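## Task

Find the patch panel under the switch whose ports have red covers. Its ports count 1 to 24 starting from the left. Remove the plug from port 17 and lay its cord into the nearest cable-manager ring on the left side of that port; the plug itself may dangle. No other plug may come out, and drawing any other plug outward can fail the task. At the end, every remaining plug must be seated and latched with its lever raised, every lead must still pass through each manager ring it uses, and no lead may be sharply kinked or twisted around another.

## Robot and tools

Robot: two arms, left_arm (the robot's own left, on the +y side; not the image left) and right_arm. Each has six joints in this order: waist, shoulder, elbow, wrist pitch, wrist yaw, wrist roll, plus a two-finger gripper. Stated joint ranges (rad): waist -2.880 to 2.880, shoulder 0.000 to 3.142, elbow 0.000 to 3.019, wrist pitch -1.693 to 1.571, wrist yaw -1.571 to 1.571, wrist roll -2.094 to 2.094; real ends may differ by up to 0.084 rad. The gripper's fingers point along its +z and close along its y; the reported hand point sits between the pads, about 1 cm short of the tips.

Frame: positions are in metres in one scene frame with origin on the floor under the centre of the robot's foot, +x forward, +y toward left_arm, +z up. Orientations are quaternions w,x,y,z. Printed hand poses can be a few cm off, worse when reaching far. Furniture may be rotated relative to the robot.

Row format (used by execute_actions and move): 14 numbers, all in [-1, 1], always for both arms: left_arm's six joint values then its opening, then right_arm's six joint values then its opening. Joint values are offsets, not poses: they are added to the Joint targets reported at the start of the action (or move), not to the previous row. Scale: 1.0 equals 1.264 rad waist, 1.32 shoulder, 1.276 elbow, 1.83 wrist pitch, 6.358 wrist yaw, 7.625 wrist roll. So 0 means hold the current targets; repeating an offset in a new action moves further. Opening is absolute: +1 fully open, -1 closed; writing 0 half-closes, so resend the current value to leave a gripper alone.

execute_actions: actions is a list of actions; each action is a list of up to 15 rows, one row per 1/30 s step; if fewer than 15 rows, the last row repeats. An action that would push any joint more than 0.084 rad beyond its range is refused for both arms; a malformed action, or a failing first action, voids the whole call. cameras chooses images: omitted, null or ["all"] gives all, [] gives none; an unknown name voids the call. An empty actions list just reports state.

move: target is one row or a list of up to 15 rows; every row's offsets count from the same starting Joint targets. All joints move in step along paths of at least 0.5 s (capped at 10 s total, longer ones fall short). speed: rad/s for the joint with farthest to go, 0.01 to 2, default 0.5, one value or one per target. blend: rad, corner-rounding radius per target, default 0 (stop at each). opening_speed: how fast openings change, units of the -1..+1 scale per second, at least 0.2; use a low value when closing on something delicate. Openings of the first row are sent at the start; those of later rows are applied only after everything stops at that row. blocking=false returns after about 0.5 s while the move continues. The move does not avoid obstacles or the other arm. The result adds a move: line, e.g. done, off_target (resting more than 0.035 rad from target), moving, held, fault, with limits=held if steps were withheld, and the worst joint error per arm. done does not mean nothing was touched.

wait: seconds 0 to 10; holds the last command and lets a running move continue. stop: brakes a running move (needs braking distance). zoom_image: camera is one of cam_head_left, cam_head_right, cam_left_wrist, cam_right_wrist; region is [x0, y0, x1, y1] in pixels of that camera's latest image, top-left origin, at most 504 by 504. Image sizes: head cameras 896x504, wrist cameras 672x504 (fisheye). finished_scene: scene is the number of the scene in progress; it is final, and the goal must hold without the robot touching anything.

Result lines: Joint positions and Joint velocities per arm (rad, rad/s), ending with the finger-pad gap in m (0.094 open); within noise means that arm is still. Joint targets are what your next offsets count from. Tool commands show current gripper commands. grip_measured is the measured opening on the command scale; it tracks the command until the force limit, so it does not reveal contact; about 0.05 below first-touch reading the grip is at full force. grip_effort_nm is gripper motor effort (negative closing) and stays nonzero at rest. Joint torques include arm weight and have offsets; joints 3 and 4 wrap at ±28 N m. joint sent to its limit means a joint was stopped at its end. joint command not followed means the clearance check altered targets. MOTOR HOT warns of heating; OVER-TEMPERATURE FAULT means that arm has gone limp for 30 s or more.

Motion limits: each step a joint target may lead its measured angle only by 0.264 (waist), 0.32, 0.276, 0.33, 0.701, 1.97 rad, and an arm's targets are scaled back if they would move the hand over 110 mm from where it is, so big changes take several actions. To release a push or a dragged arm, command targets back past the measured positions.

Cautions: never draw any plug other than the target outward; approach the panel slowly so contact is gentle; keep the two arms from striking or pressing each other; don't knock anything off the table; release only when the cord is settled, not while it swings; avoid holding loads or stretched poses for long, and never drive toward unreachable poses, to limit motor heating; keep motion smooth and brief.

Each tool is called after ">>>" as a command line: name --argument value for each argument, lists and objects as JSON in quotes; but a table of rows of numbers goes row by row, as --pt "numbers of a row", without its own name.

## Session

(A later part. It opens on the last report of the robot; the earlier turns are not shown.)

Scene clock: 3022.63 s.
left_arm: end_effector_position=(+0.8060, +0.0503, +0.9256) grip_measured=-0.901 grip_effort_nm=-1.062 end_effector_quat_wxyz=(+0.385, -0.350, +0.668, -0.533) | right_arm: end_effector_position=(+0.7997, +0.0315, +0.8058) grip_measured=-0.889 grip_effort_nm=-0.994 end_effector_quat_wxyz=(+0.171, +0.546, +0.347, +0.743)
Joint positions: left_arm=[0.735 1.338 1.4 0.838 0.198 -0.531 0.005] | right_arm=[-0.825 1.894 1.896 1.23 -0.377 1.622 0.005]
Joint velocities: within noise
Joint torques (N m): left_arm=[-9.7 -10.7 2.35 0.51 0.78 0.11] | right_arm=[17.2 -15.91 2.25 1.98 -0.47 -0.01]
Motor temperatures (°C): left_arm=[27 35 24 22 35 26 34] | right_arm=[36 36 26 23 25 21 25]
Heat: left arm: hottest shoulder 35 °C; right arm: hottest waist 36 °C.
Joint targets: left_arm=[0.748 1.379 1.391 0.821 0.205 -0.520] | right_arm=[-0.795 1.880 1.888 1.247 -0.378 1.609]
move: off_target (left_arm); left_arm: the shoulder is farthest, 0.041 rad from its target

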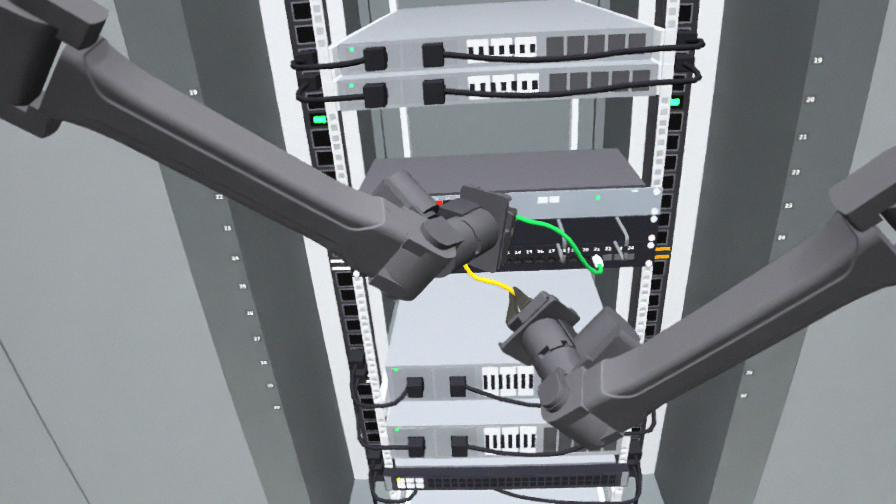

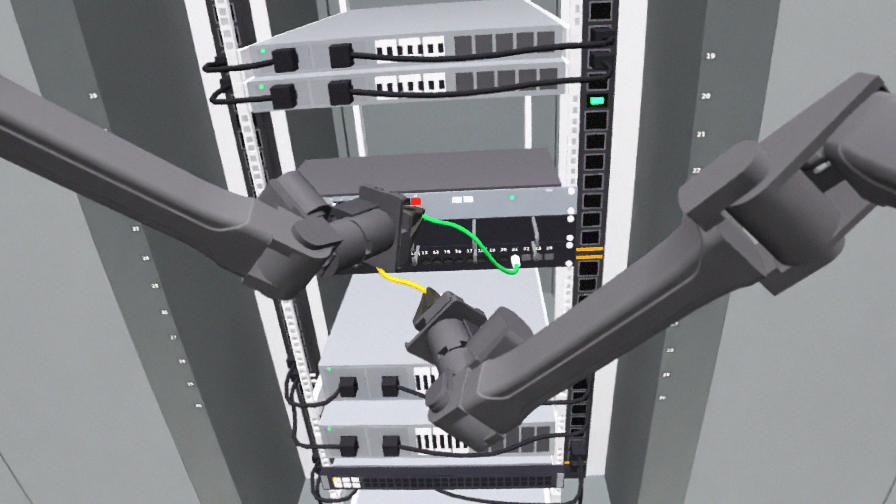

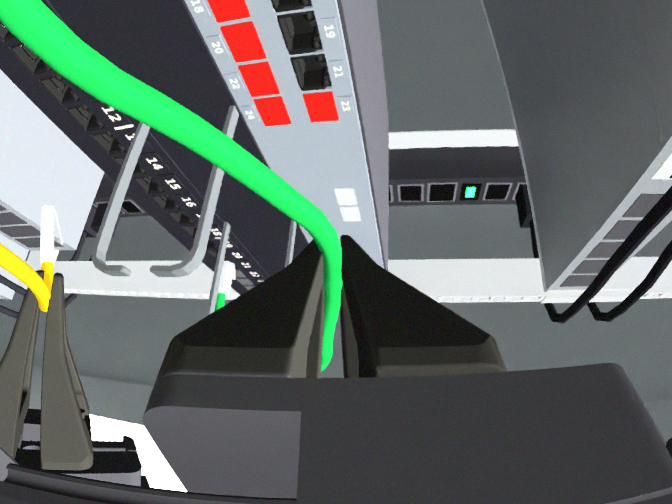

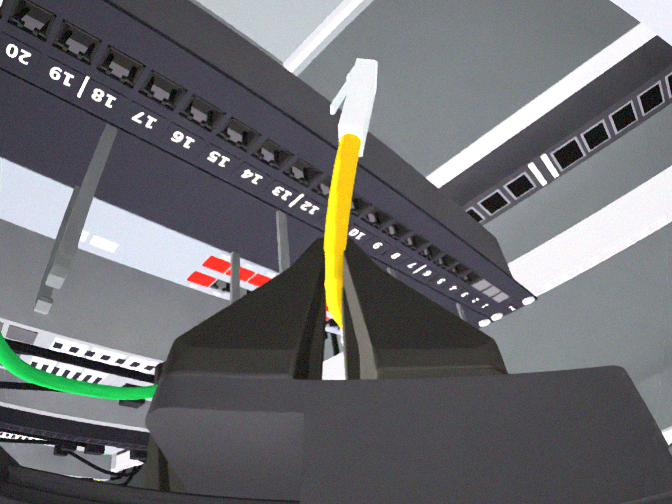

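>>> move --target '[0,0,0,0,0,0,-1,0.0336,-0.1284,-0.1736,0.0259,0.0023,-0.0051,-1]' --speed 0.25

>>> zoom_image --camera "cam_left_wrist" --region '[0, 80, 260, 380]'

Scene clock: 3032.67 s.
left_arm: end_effector_position=(+0.8060, +0.0503, +0.9256) grip_measured=-0.901 grip_effort_nm=-1.057 end_effector_quat_wxyz=(+0.385, -0.350, +0.668, -0.533) | right_arm: end_effector_position=(+0.7908, +0.0114, +0.8674) grip_measured=-0.889 grip_effort_nm=-0.994 end_effector_quat_wxyz=(+0.171, +0.545, +0.343, +0.745)
Joint positions: left_arm=[0.735 1.338 1.4 0.838 0.198 -0.531 0.005] | right_arm=[-0.779 1.729 1.675 1.278 -0.364 1.583 0.005]
Joint velocities: within noise
Joint torques (N m): left_arm=[-9.64 -10.52 2.36 0.53 0.79 0.11] | right_arm=[15.91 -16.38 1.77 1.98 -0.46 0]
Motor temperatures (°C): left_arm=[27 35 24 22 34 26 34] | right_arm=[36 37 26 23 25 21 25]
Heat: left arm: hottest shoulder 35 °C; right arm: hottest shoulder 37 °C.
Joint targets: left_arm=[0.748 1.379 1.391 0.821 0.205 -0.520] | right_arm=[-0.752 1.710 1.667 1.295 -0.363 1.570]
move: off_target (left_arm); left_arm: the shoulder is farthest, 0.041 rad from its target

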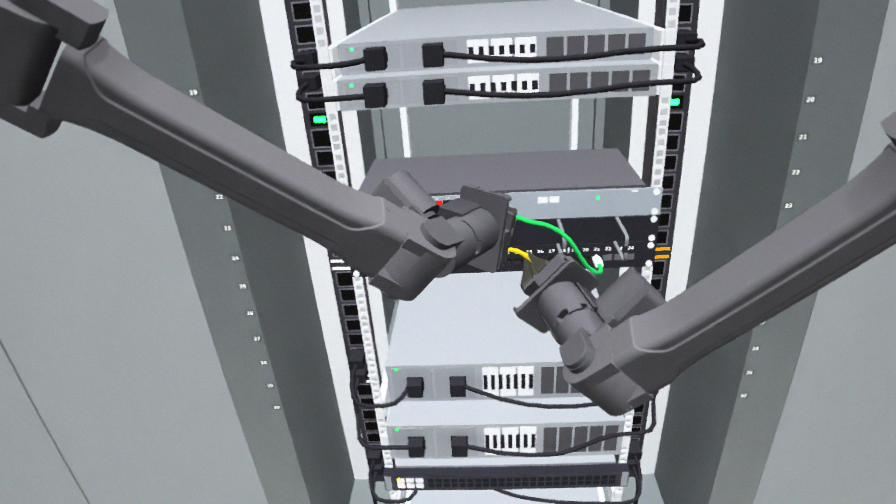

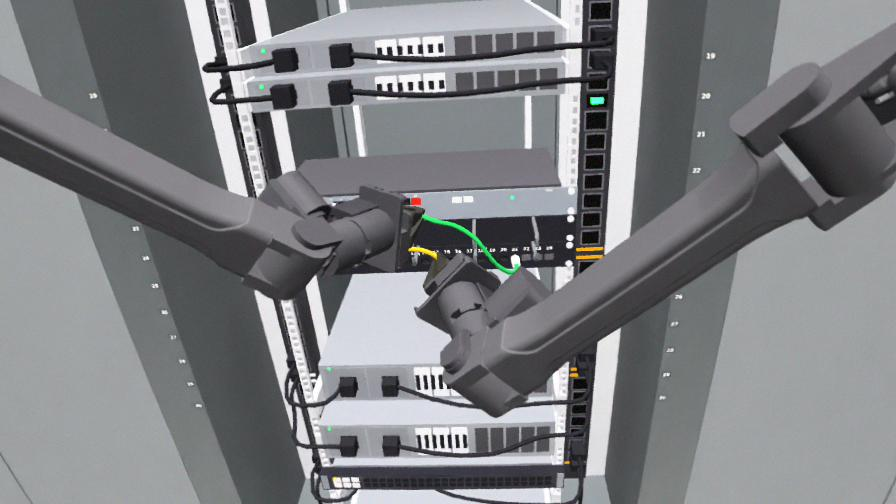

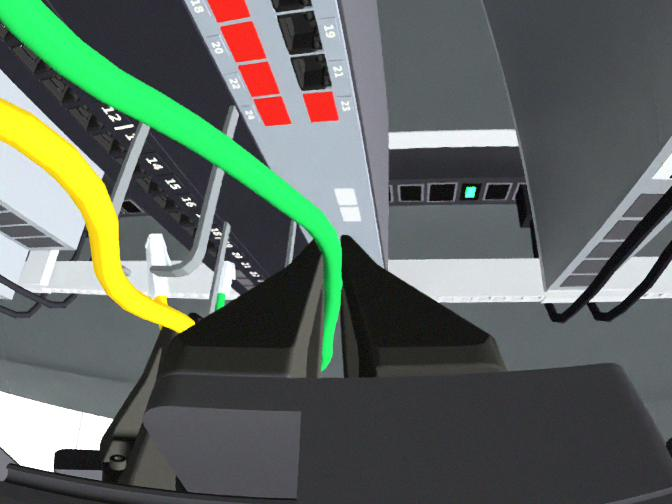

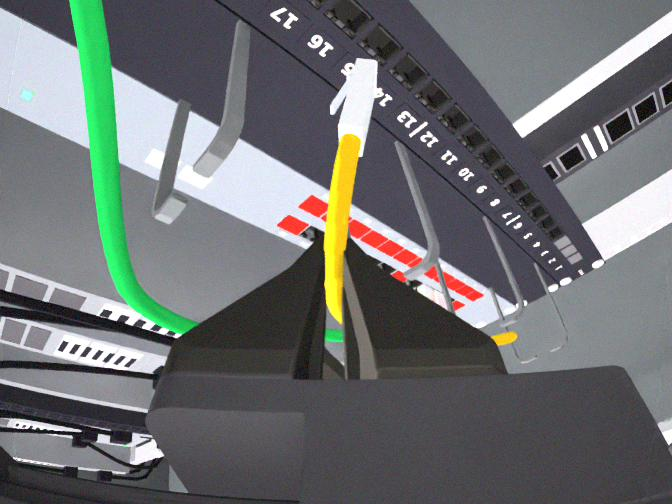

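Scaled by 1.680 from the camera's 672x504 image, which has a finer 960x720 frame.

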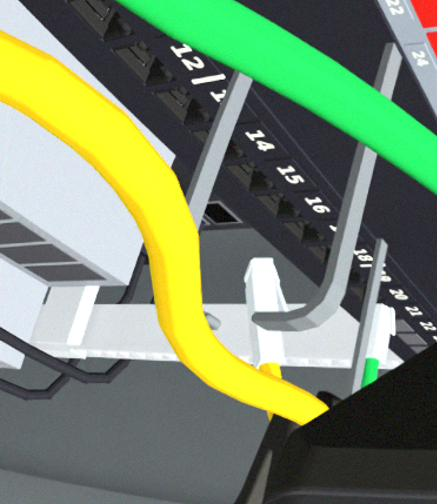

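>>> move --target '[0,0,0,0,0,0,-1,-0.0459,0.0523,0.1011,-0.0437,-0.0006,0.0039,-1]' --speed 0.2

>>> zoom_image --camera "cam_left_wrist" --region '[0, 80, 260, 380]'

>>> zoom_image --camera "cam_right_wrist" --region '[280, 100, 560, 400]'

Scene clock: 3078.23 s.
left_arm: end_effector_position=(+0.8060, +0.0503, +0.9256) grip_measured=-0.901 grip_effort_nm=-1.062 end_effector_quat_wxyz=(+0.385, -0.350, +0.668, -0.533) | right_arm: end_effector_position=(+0.8157, +0.0094, +0.8627) grip_measured=-0.889 grip_effort_nm=-0.994 end_effector_quat_wxyz=(+0.179, +0.542, +0.339, +0.747)
Joint positions: left_arm=[0.735 1.338 1.4 0.838 0.198 -0.53 0.005] | right_arm=[-0.787 1.76 1.775 1.229 -0.367 1.587 0.005]
Joint velocities: within noise
Joint torques (N m): left_arm=[-9.58 -10.46 2.33 0.54 0.79 0.12] | right_arm=[12.28 -13.16 4.55 0.65 -0.47 0.27]
Motor temperatures (°C): left_arm=[27 35 24 22 34 26 34] | right_arm=[36 35 25 23 26 21 26]
Heat: left arm: hottest shoulder 35 °C; right arm: hottest waist 36 °C.
Joint targets: left_arm=[0.748 1.379 1.391 0.821 0.205 -0.520] | right_arm=[-0.810 1.779 1.796 1.215 -0.367 1.600]
move: off_target (left_arm); left_arm: the shoulder is farthest, 0.041 rad from its target

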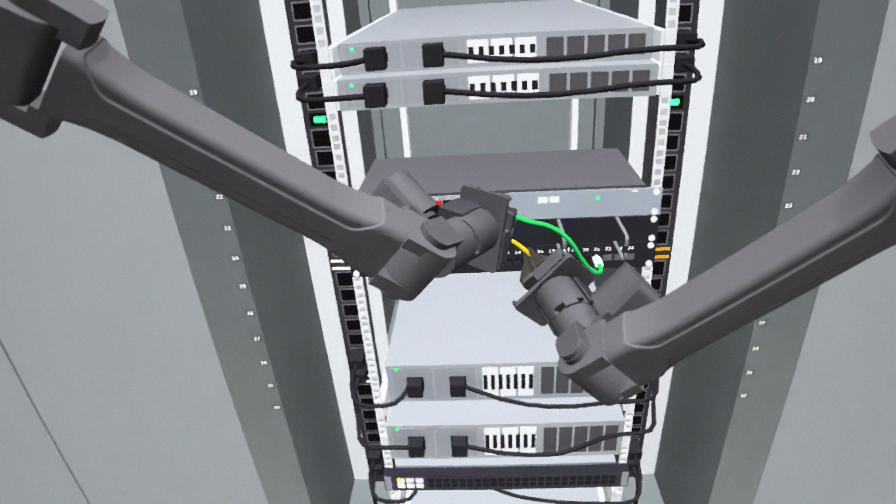

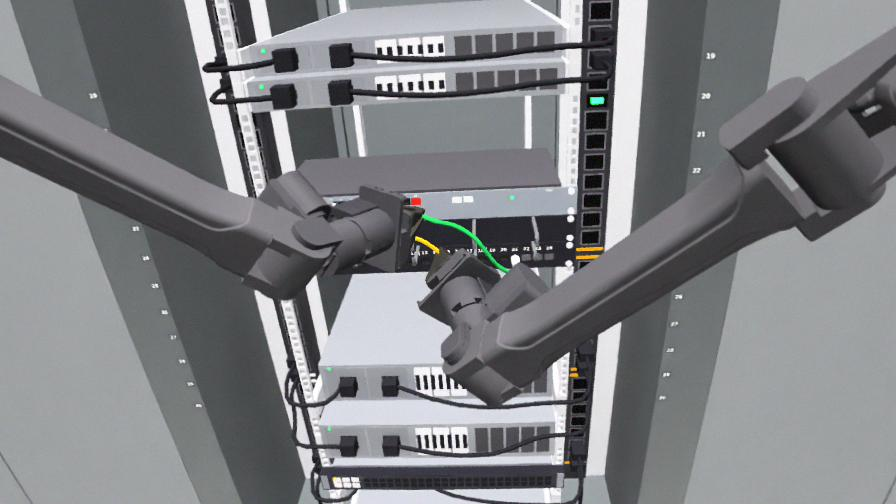

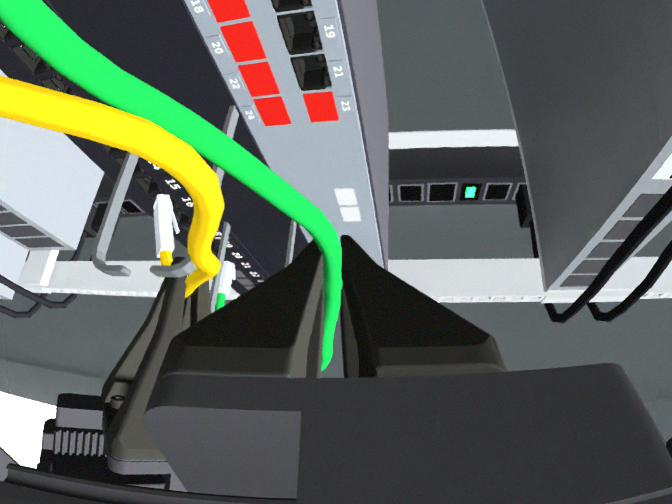

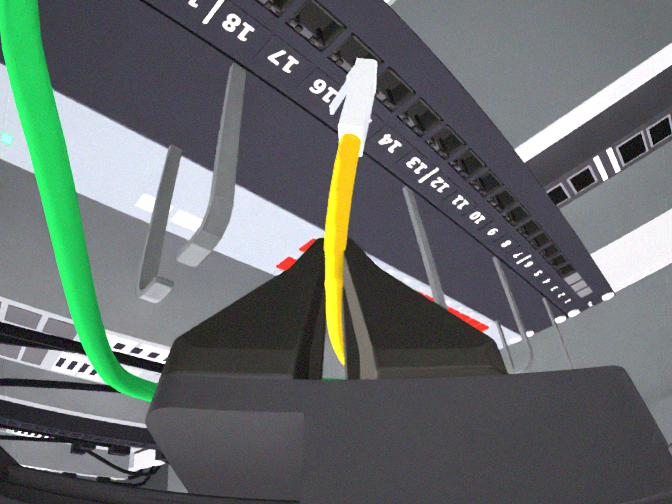

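Scaled by 1.680 from the camera's 672x504 image, which has a finer 960x720 frame.

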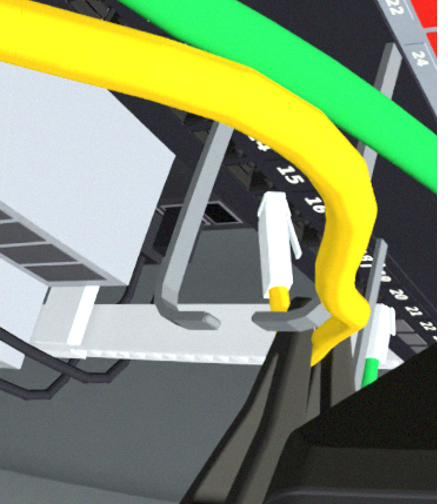

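Scaled by 1.680 from the camera's 672x504 image, which has a finer 960x720 frame.

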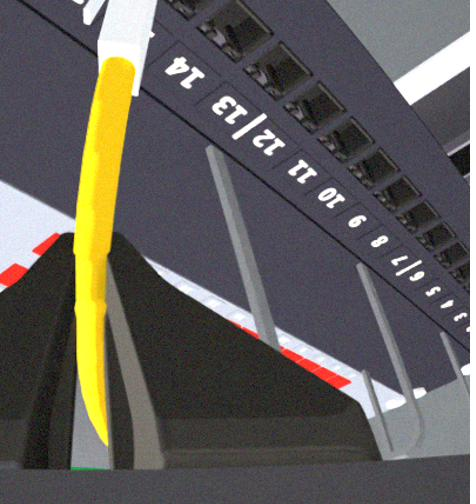

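>>> move --target '[0,0,0,0,0,0,-1,-0.0222,0.0045,-0.0807,0.0579,-0.0014,0.0047,-1]' --speed 0.2

>>> zoom_image --camera "cam_left_wrist" --region '[0, 80, 260, 380]'

Scene clock: 3110.73 s.
left_arm: end_effector_position=(+0.8060, +0.0503, +0.9256) grip_measured=-0.901 grip_effort_nm=-1.057 end_effector_quat_wxyz=(+0.385, -0.350, +0.668, -0.533) | right_arm: end_effector_position=(+0.7813, +0.0055, +0.8350) grip_measured=-0.889 grip_effort_nm=-0.994 end_effector_quat_wxyz=(+0.171, +0.549, +0.347, +0.741)
Joint positions: left_arm=[0.735 1.338 1.4 0.838 0.198 -0.53 0.005] | right_arm=[-0.824 1.772 1.699 1.302 -0.371 1.62 0.005]
Joint velocities: within noise
Joint torques (N m): left_arm=[-9.88 -10.52 2.35 0.5 0.8 0.11] | right_arm=[12.57 -13.74 1.8 2.13 -0.62 0.31]
Motor temperatures (°C): left_arm=[27 35 24 22 34 26 34] | right_arm=[35 36 26 23 26 21 26]
Heat: left arm: hottest shoulder 35 °C; right arm: hottest shoulder 36 °C.
Joint targets: left_arm=[0.748 1.379 1.391 0.821 0.205 -0.520] | right_arm=[-0.838 1.785 1.693 1.320 -0.376 1.636]
move: off_target (left_arm); left_arm: the shoulder is farthest, 0.041 rad from its target

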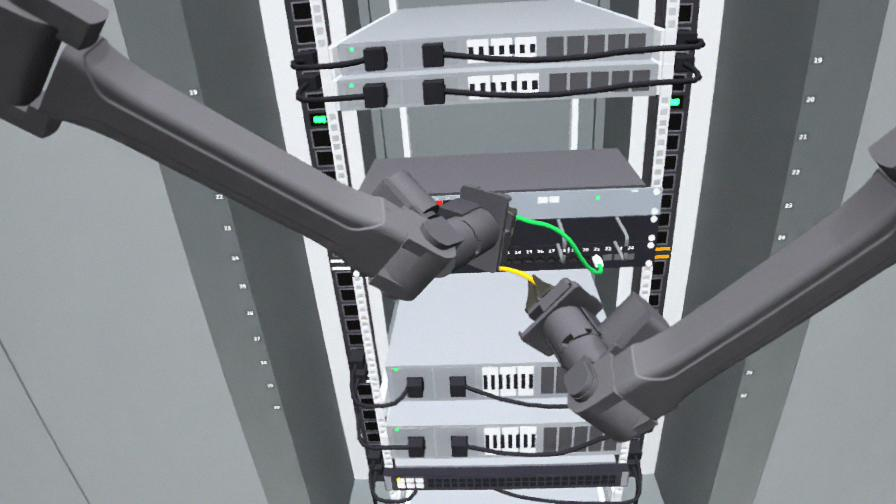

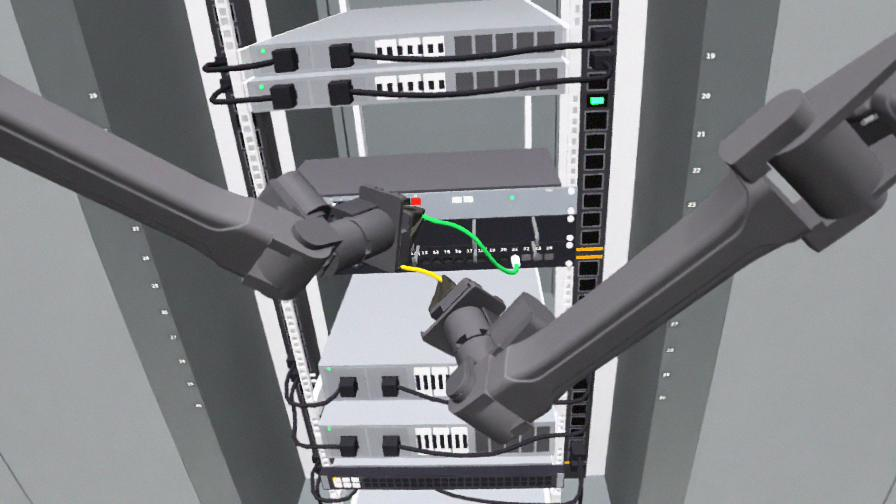

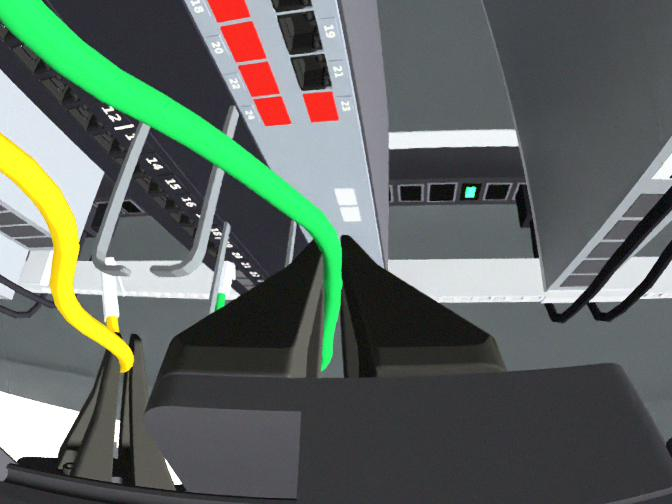

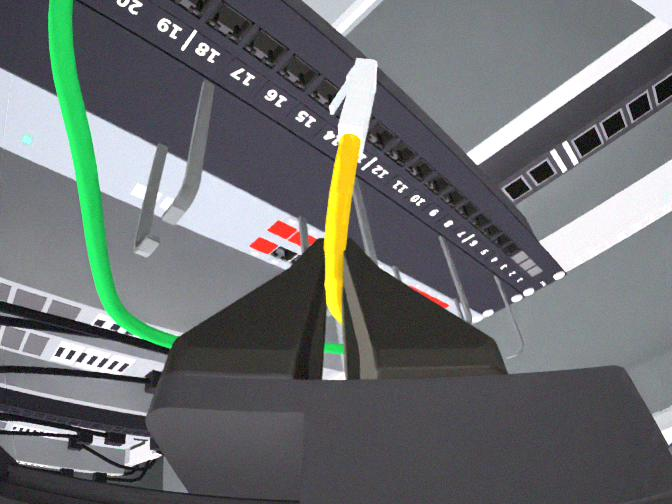

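Scaled by 1.680 from the camera's 672x504 image, which has a finer 960x720 frame.

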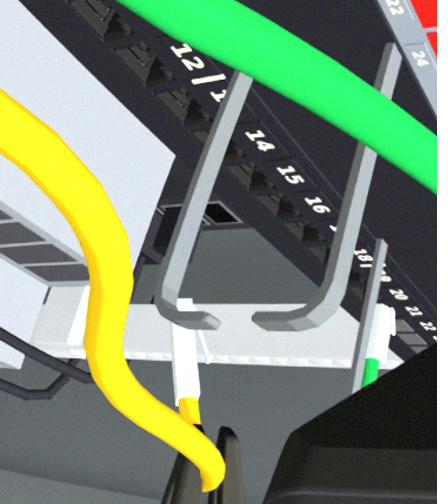

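>>> move --target '[0,0,0,0,0,0,-1,0.0324,0.0182,0.1097,-0.0546,-0.0003,0,-1]' --speed 0.2 --cameras '["cam_left_wrist","cam_right_wrist"]'

>>> zoom_image --camera "cam_left_wrist" --region '[0, 80, 260, 380]'

Scene clock: 3130.77 s.
left_arm: end_effector_position=(+0.8060, +0.0503, +0.9256) grip_measured=-0.901 grip_effort_nm=-1.062 end_effector_quat_wxyz=(+0.385, -0.350, +0.668, -0.533) | right_arm: end_effector_position=(+0.8133, +0.0029, +0.8380) grip_measured=-0.889 grip_effort_nm=-0.999 end_effector_quat_wxyz=(+0.177, +0.545, +0.343, +0.744)
Joint positions: left_arm=[0.735 1.338 1.4 0.838 0.198 -0.53 0.005] | right_arm=[-0.824 1.79 1.805 1.231 -0.375 1.62 0.005]
Joint velocities: within noise
Joint torques (N m): left_arm=[-9.58 -10.58 2.33 0.54 0.8 0.12] | right_arm=[16.09 -13.74 5.26 0.92 -0.54 0.3]
Motor temperatures (°C): left_arm=[27 35 24 22 33 26 34] | right_arm=[35 37 26 23 26 21 26]
Heat: left arm: hottest shoulder 35 °C; right arm: hottest shoulder 37 °C.
Joint targets: left_arm=[0.748 1.379 1.391 0.821 0.205 -0.520] | right_arm=[-0.797 1.809 1.833 1.221 -0.378 1.635]
move: off_target (left_arm); left_arm: the shoulder is farthest, 0.041 rad from its target
Images, in order (width x height): cam_left_wrist 672x504, cam_right_wrist 672x504.

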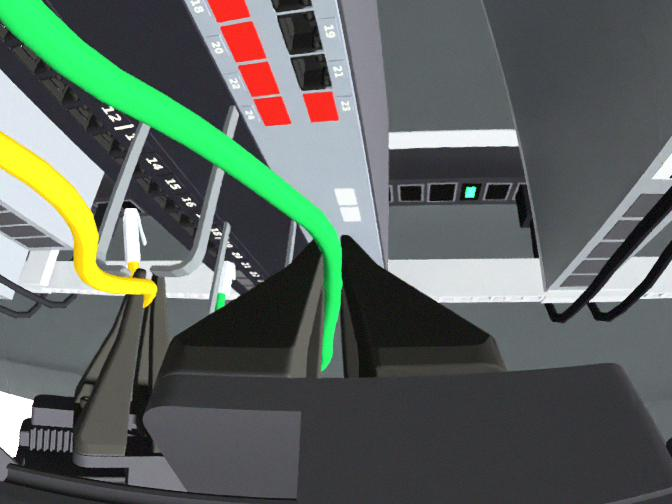

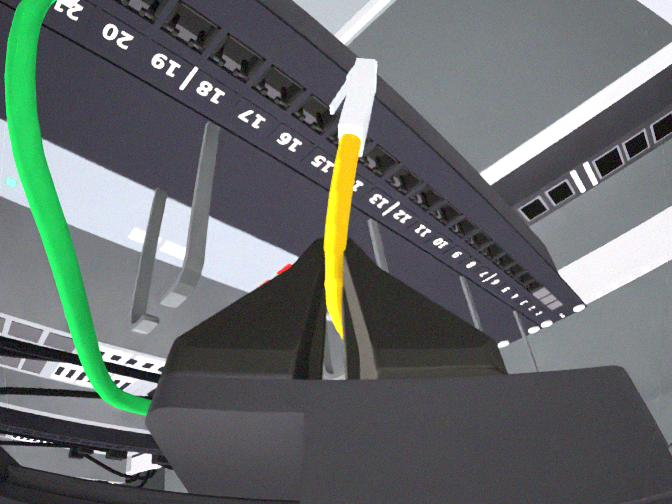

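Scaled by 1.680 from the camera's 672x504 image, which has a finer 960x720 frame.

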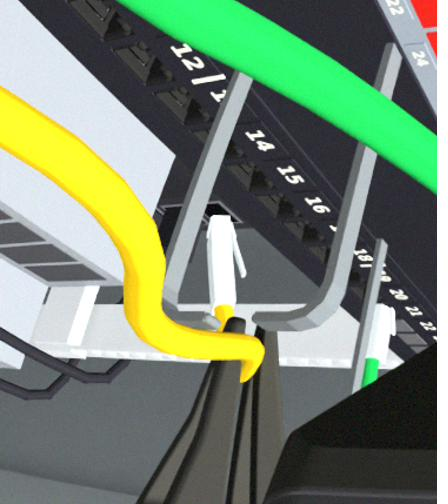

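>>> move --target '[0,0,0,0,0,0,-1,0.0095,-0.0455,-0.0854,0.0383,0.0005,0,-1]' --speed 0.2 --cameras '["cam_left_wrist"]'

>>> zoom_image --camera "cam_left_wrist" --region '[0, 80, 260, 380]'

Scene clock: 3155.63 s.
left_arm: end_effector_position=(+0.8060, +0.0503, +0.9256) grip_measured=-0.901 grip_effort_nm=-1.062 end_effector_quat_wxyz=(+0.385, -0.350, +0.668, -0.533) | right_arm: end_effector_position=(+0.7948, +0.0068, +0.8444) grip_measured=-0.889 grip_effort_nm=-0.999 end_effector_quat_wxyz=(+0.170, +0.546, +0.342, +0.745)
Joint positions: left_arm=[0.735 1.338 1.4 0.838 0.198 -0.53 0.005] | right_arm=[-0.813 1.769 1.731 1.273 -0.375 1.621 0.005]
Joint velocities: within noise
Joint torques (N m): left_arm=[-9.64 -10.7 2.37 0.55 0.81 0.12] | right_arm=[16.03 -16.73 1.91 2.07 -0.44 0.29]
Motor temperatures (°C): left_arm=[27 35 24 22 33 26 34] | right_arm=[35 36 26 23 26 21 26]
Heat: left arm: hottest shoulder 35 °C; right arm: hottest shoulder 36 °C.
Joint targets: left_arm=[0.748 1.379 1.391 0.821 0.205 -0.520] | right_arm=[-0.785 1.749 1.724 1.291 -0.375 1.635]
move: off_target (left_arm); left_arm: the shoulder is farthest, 0.041 rad from its target
Images, in order (width x height): cam_left_wrist 672x504.

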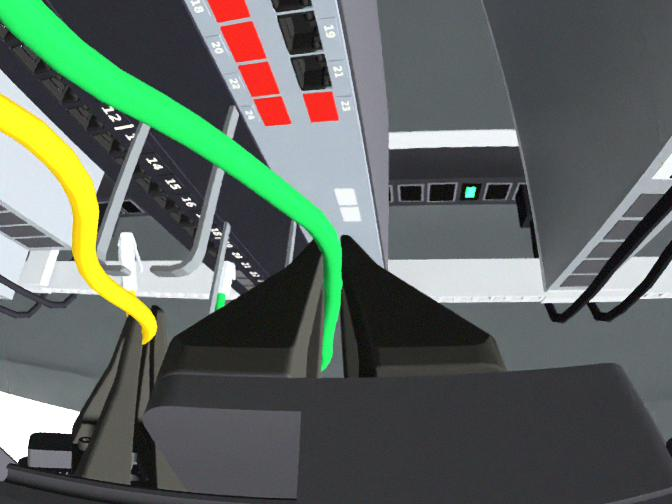

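Scaled by 1.680 from the camera's 672x504 image, which has a finer 960x720 frame.

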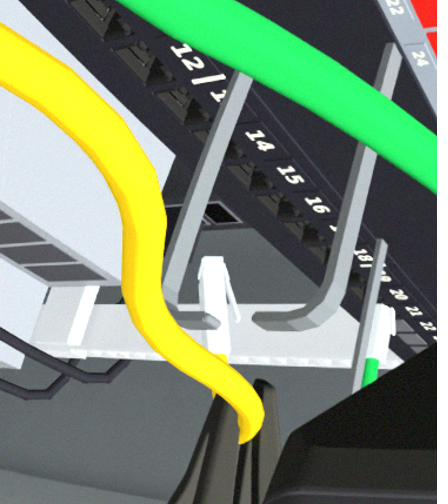

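>>> move --pt "0 0 0 0 0 0 -1 0 0.0273 0.0282 -0.0142 0 0 -1" --pt "0 0 0 0 0 0 -1 0 0.0455 0.1058 -0.0546 0 0 -1" --speed 0.15 --blend '[0.02,0]' --cameras '["cam_left_wrist"]'

>>> zoom_image --camera "cam_left_wrist" --region '[0, 80, 260, 380]'

Scene clock: 3172.10 s.
left_arm: end_effector_position=(+0.8060, +0.0503, +0.9256) grip_measured=-0.901 grip_effort_nm=-1.057 end_effector_quat_wxyz=(+0.385, -0.350, +0.668, -0.533) | right_arm: end_effector_position=(+0.8166, +0.0132, +0.8403) grip_measured=-0.889 grip_effort_nm=-0.999 end_effector_quat_wxyz=(+0.166, +0.548, +0.343, +0.745)
Joint positions: left_arm=[0.735 1.338 1.4 0.838 0.198 -0.53 0.005] | right_arm=[-0.809 1.799 1.825 1.202 -0.375 1.621 0.005]
Joint velocities: within noise
Joint torques (N m): left_arm=[-9.76 -10.34 2.39 0.54 0.8 0.11] | right_arm=[16.21 -14.21 5.75 0.85 -0.44 0.29]
Motor temperatures (°C): left_arm=[27 35 24 22 33 26 34] | right_arm=[35 37 26 23 26 21 26]
Heat: left arm: hottest shoulder 35 °C; right arm: hottest shoulder 37 °C.
Joint targets: left_arm=[0.748 1.379 1.391 0.821 0.205 -0.520] | right_arm=[-0.785 1.809 1.859 1.191 -0.375 1.635]
move: off_target (left_arm); blend cut to 0.018 rad at target 1; left_arm: the shoulder is farthest, 0.041 rad from its target
Images, in order (width x height): cam_left_wrist 672x504.

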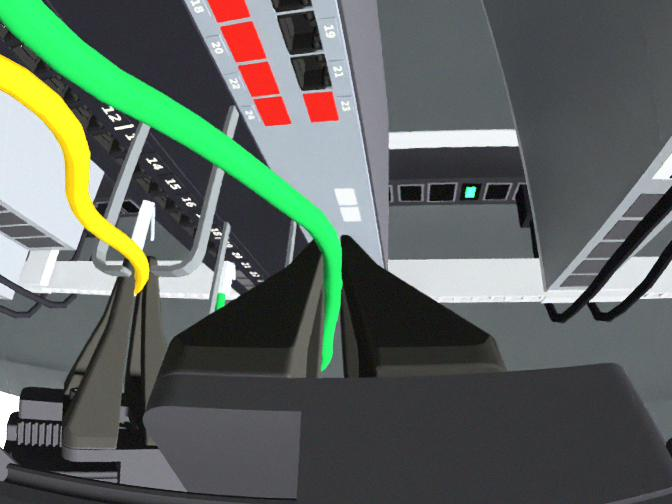

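Scaled by 1.680 from the camera's 672x504 image, which has a finer 960x720 frame.

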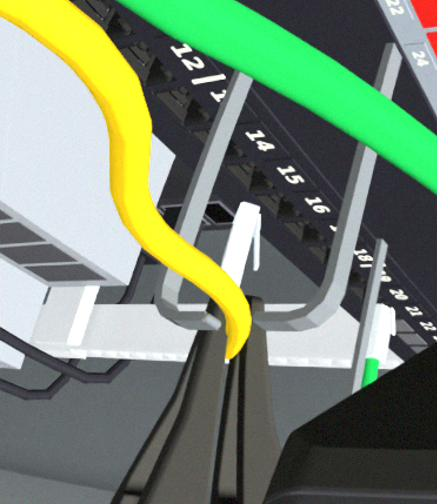

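>>> move --target '[0,0,0,0,0,0,-1,-0.002,0.0121,0.0729,-0.041,0,0,-1]' --speed 0.15

>>> zoom_image --camera "cam_left_wrist" --region '[0, 80, 260, 380]'

>>> zoom_image --camera "cam_right_wrist" --region '[180, 100, 480, 400]'

Scene clock: 3185.23 s.
left_arm: end_effector_position=(+0.8060, +0.0503, +0.9256) grip_measured=-0.901 grip_effort_nm=-1.062 end_effector_quat_wxyz=(+0.385, -0.350, +0.668, -0.533) | right_arm: end_effector_position=(+0.8254, +0.0258, +0.8274) grip_measured=-0.889 grip_effort_nm=-0.999 end_effector_quat_wxyz=(+0.146, +0.554, +0.350, +0.741)
Joint positions: left_arm=[0.735 1.338 1.4 0.838 0.198 -0.53 0.005] | right_arm=[-0.809 1.831 1.891 1.127 -0.379 1.63 0.005]
Joint velocities: within noise
Joint torques (N m): left_arm=[-9.64 -10.4 2.36 0.53 0.79 0.12] | right_arm=[16.44 -15.91 8.21 0.94 -0.28 0.18]
Motor temperatures (°C): left_arm=[27 35 24 22 33 26 34] | right_arm=[35 36 27 23 26 21 27]
Heat: left arm: hottest shoulder 35 °C; right arm: hottest shoulder 36 °C.
Joint targets: left_arm=[0.748 1.379 1.391 0.821 0.205 -0.520] | right_arm=[-0.788 1.825 1.952 1.116 -0.374 1.635]
move: off_target (left_arm, right_arm); left_arm: the shoulder is farthest, 0.041 rad from its target; right_arm: the elbow is farthest, 0.061 rad from its target

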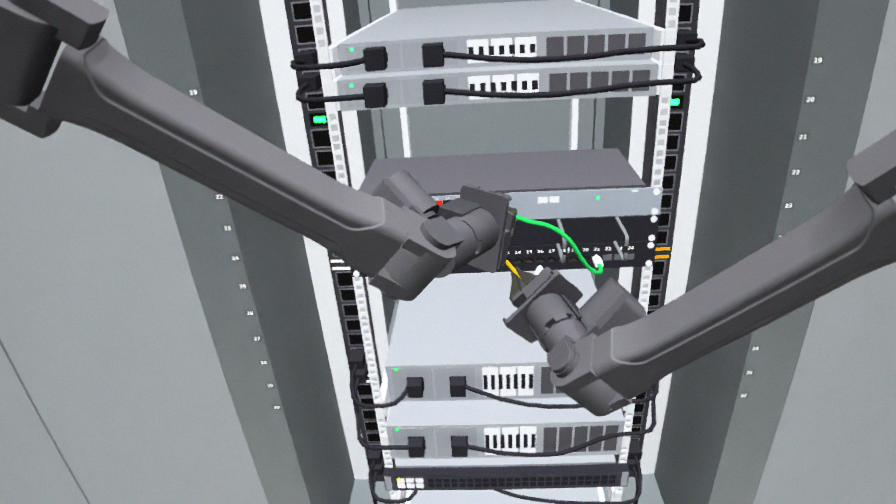

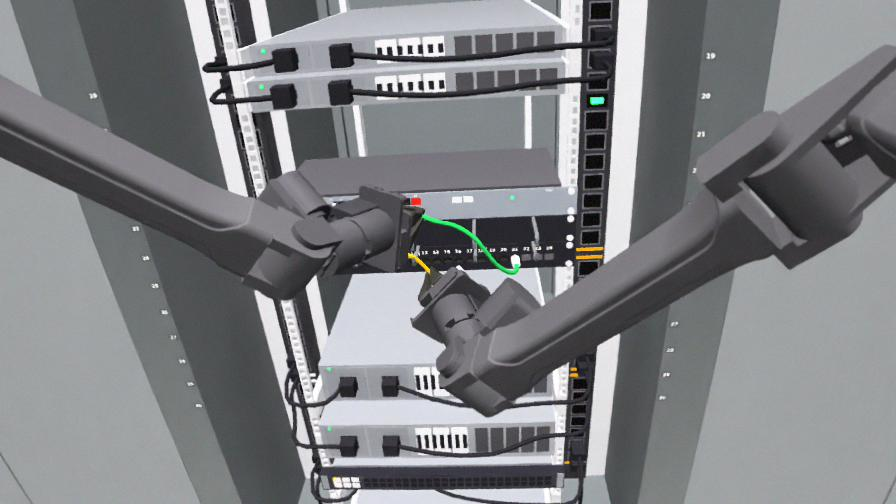

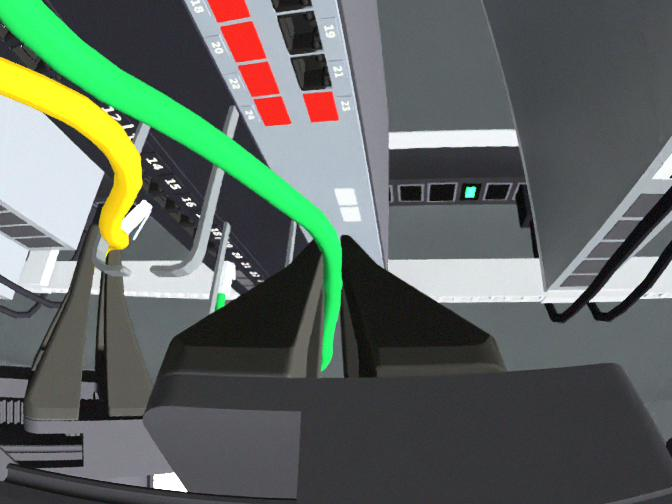

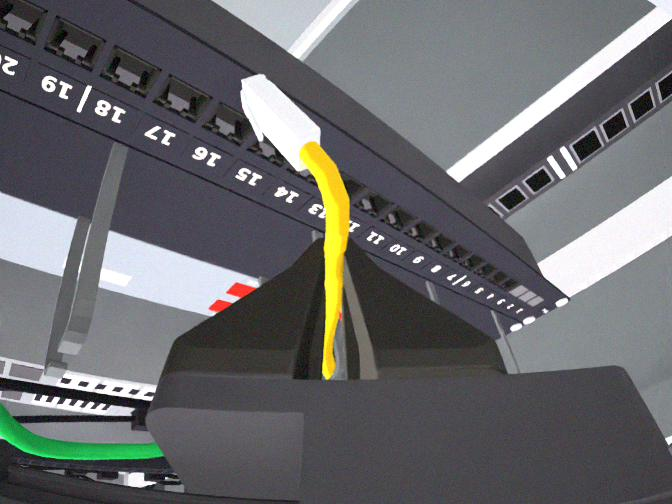

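Scaled by 1.680 from the camera's 672x504 image, which has a finer 960x720 frame.

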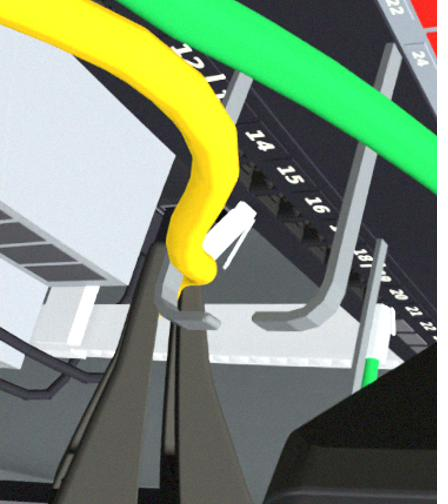

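Scaled by 1.680 from the camera's 672x504 image, which has a finer 960x720 frame.

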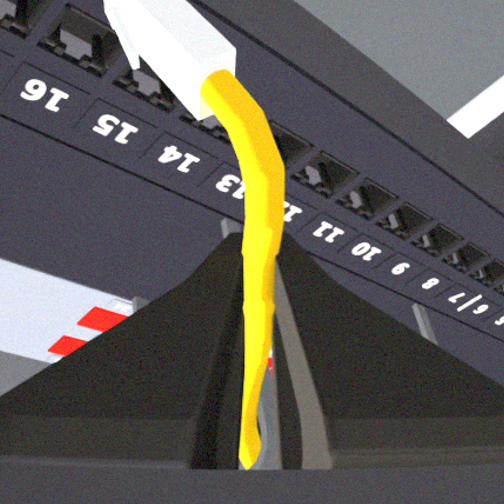

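>>> move --target '[0,0,0,0,0,0,-1,0,0,-0.0235,0,0,0,-1]' --speed 0.1 --cameras '["cam_left_wrist"]'

>>> zoom_image --camera "cam_left_wrist" --region '[0, 80, 260, 380]'

Scene clock: 3215.33 s.
left_arm: end_effector_position=(+0.8060, +0.0503, +0.9256) grip_measured=-0.901 grip_effort_nm=-1.057 end_effector_quat_wxyz=(+0.385, -0.350, +0.668, -0.533) | right_arm: end_effector_position=(+0.8255, +0.0259, +0.8274) grip_measured=-0.889 grip_effort_nm=-0.994 end_effector_quat_wxyz=(+0.145, +0.554, +0.350, +0.741)
Joint positions: left_arm=[0.735 1.338 1.4 0.838 0.198 -0.53 0.005] | right_arm=[-0.809 1.831 1.892 1.126 -0.379 1.631 0.005]
Joint velocities: within noise
Joint torques (N m): left_arm=[-9.64 -10.52 2.39 0.53 0.78 0.13] | right_arm=[16.26 -16.03 5.63 0.95 -0.29 0.19]
Motor temperatures (°C): left_arm=[27 35 24 22 33 26 34] | right_arm=[36 36 29 23 26 21 27]
Heat: left arm: hottest shoulder 35 °C; right arm: hottest waist 36 °C.
Joint targets: left_arm=[0.748 1.379 1.391 0.821 0.205 -0.520] | right_arm=[-0.788 1.825 1.922 1.116 -0.375 1.636]
move: off_target (left_arm); left_arm: the shoulder is farthest, 0.041 rad from its target
Images, in order (width x height): cam_left_wrist 672x504.

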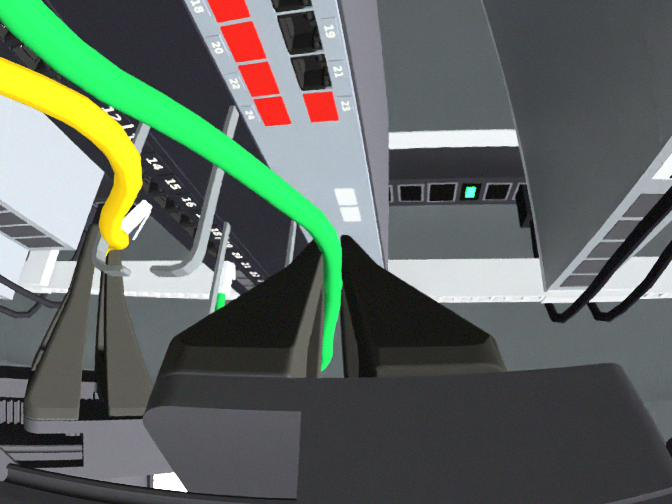

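Scaled by 1.680 from the camera's 672x504 image, which has a finer 960x720 frame.

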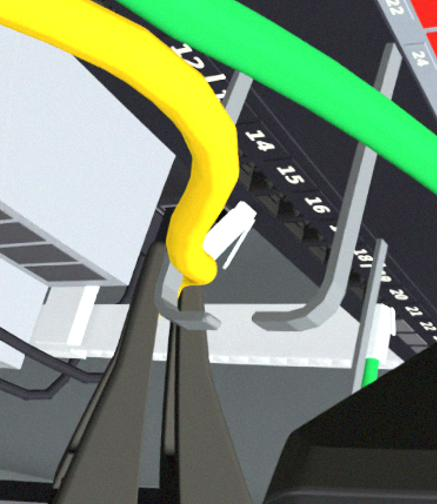

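>>> move --target '[0,0,0,0,0,0,-1,0,0,0,0,0,0,-0.7]' --opening_speed 0.2 --cameras '["cam_left_wrist","cam_right_wrist"]'

>>> zoom_image --camera "cam_left_wrist" --region '[0, 80, 260, 380]'

Scene clock: 3227.33 s.
left_arm: end_effector_position=(+0.8060, +0.0503, +0.9256) grip_measured=-0.901 grip_effort_nm=-1.062 end_effector_quat_wxyz=(+0.385, -0.350, +0.668, -0.533) | right_arm: end_effector_position=(+0.8279, +0.0243, +0.8286) grip_measured=-0.702 grip_effort_nm=0.095 end_effector_quat_wxyz=(+0.148, +0.554, +0.349, +0.741)
Joint positions: left_arm=[0.735 1.338 1.4 0.838 0.198 -0.53 0.005] | right_arm=[-0.809 1.831 1.897 1.126 -0.377 1.631 0.014]
Joint velocities: within noise
Joint torques (N m): left_arm=[-9.7 -10.58 2.35 0.5 0.79 0.12] | right_arm=[16.44 -15.79 5.31 0.87 -0.36 0.17]
Motor temperatures (°C): left_arm=[27 35 24 22 33 26 34] | right_arm=[36 36 29 23 25 21 27]
Heat: left arm: hottest shoulder 35 °C; right arm: hottest waist 36 °C.
Joint targets: left_arm=[0.748 1.379 1.391 0.821 0.205 -0.520] | right_arm=[-0.788 1.825 1.922 1.116 -0.374 1.635]
move: off_target (left_arm); left_arm: the shoulder is farthest, 0.041 rad from its target
Images, in order (width x height): cam_left_wrist 672x504, cam_right_wrist 672x504.

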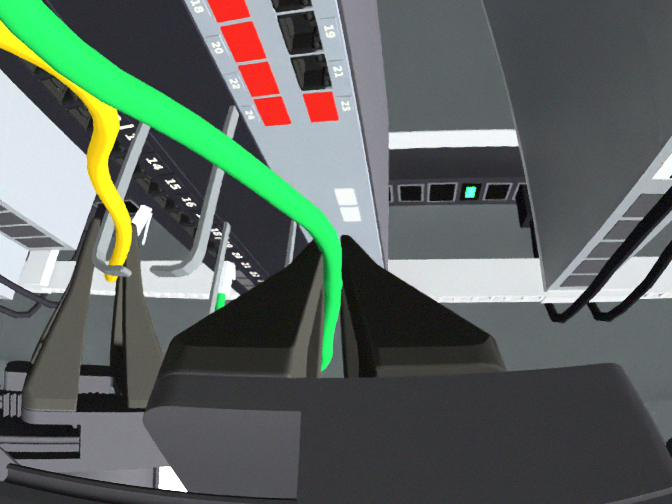

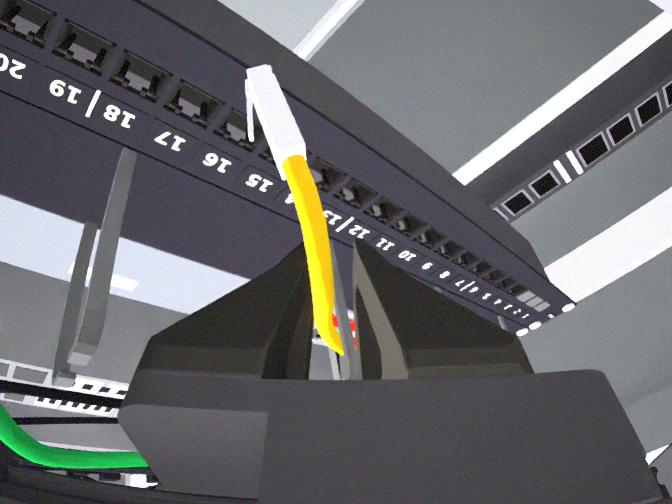

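Scaled by 1.680 from the camera's 672x504 image, which has a finer 960x720 frame.

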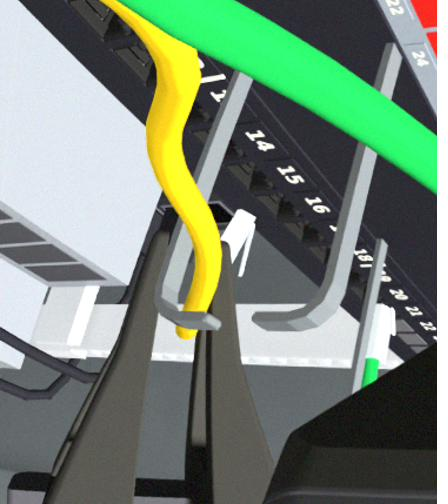

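>>> move --target '[0,0,0,0,0,0,-1,0,0,0,0,0,0,-0.4]' --opening_speed 0.3 --cameras '["cam_left_wrist","cam_right_wrist"]'

>>> zoom_image --camera "cam_left_wrist" --region '[0, 80, 260, 380]'

Scene clock: 3244.97 s.
left_arm: end_effector_position=(+0.8060, +0.0503, +0.9256) grip_measured=-0.901 grip_effort_nm=-1.062 end_effector_quat_wxyz=(+0.385, -0.350, +0.668, -0.533) | right_arm: end_effector_position=(+0.8280, +0.0242, +0.8285) grip_measured=-0.402 grip_effort_nm=0.110 end_effector_quat_wxyz=(+0.148, +0.555, +0.349, +0.741)
Joint positions: left_arm=[0.735 1.338 1.4 0.838 0.198 -0.53 0.005] | right_arm=[-0.809 1.831 1.897 1.126 -0.376 1.631 0.028]
Joint velocities: within noise
Joint torques (N m): left_arm=[-9.76 -10.52 2.36 0.55 0.79 0.11] | right_arm=[16.03 -16.09 5.26 0.9 -0.43 0.18]
Motor temperatures (°C): left_arm=[27 35 24 22 33 26 34] | right_arm=[36 36 28 23 25 21 26]
Heat: left arm: hottest shoulder 35 °C; right arm: hottest waist 36 °C.
Joint targets: left_arm=[0.748 1.379 1.391 0.821 0.205 -0.520] | right_arm=[-0.788 1.825 1.922 1.116 -0.374 1.635]
move: off_target (left_arm); left_arm: the shoulder is farthest, 0.041 rad from its target
Images, in order (width x height): cam_left_wrist 672x504, cam_right_wrist 672x504.

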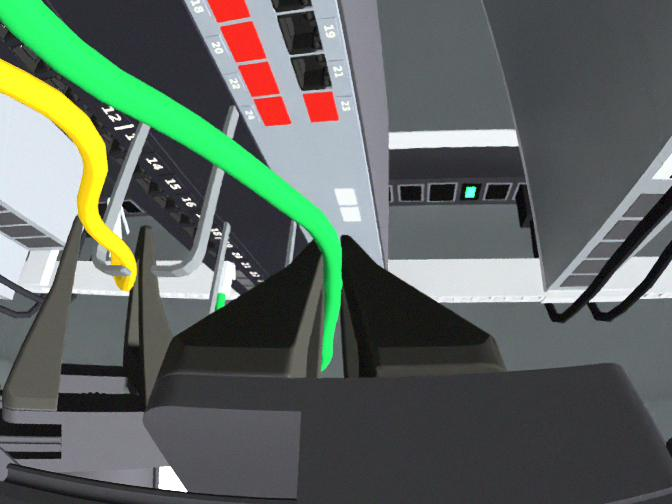

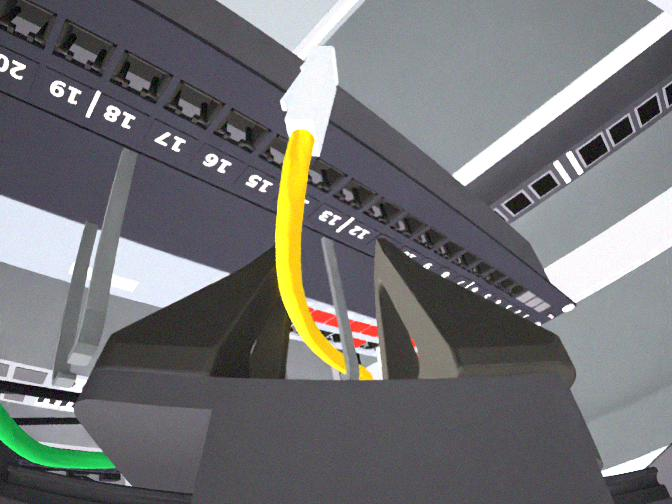

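Scaled by 1.680 from the camera's 672x504 image, which has a finer 960x720 frame.

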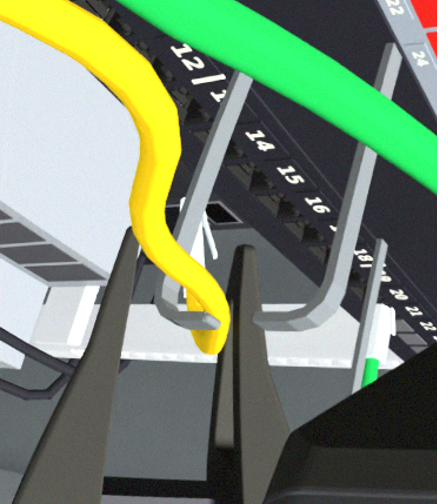

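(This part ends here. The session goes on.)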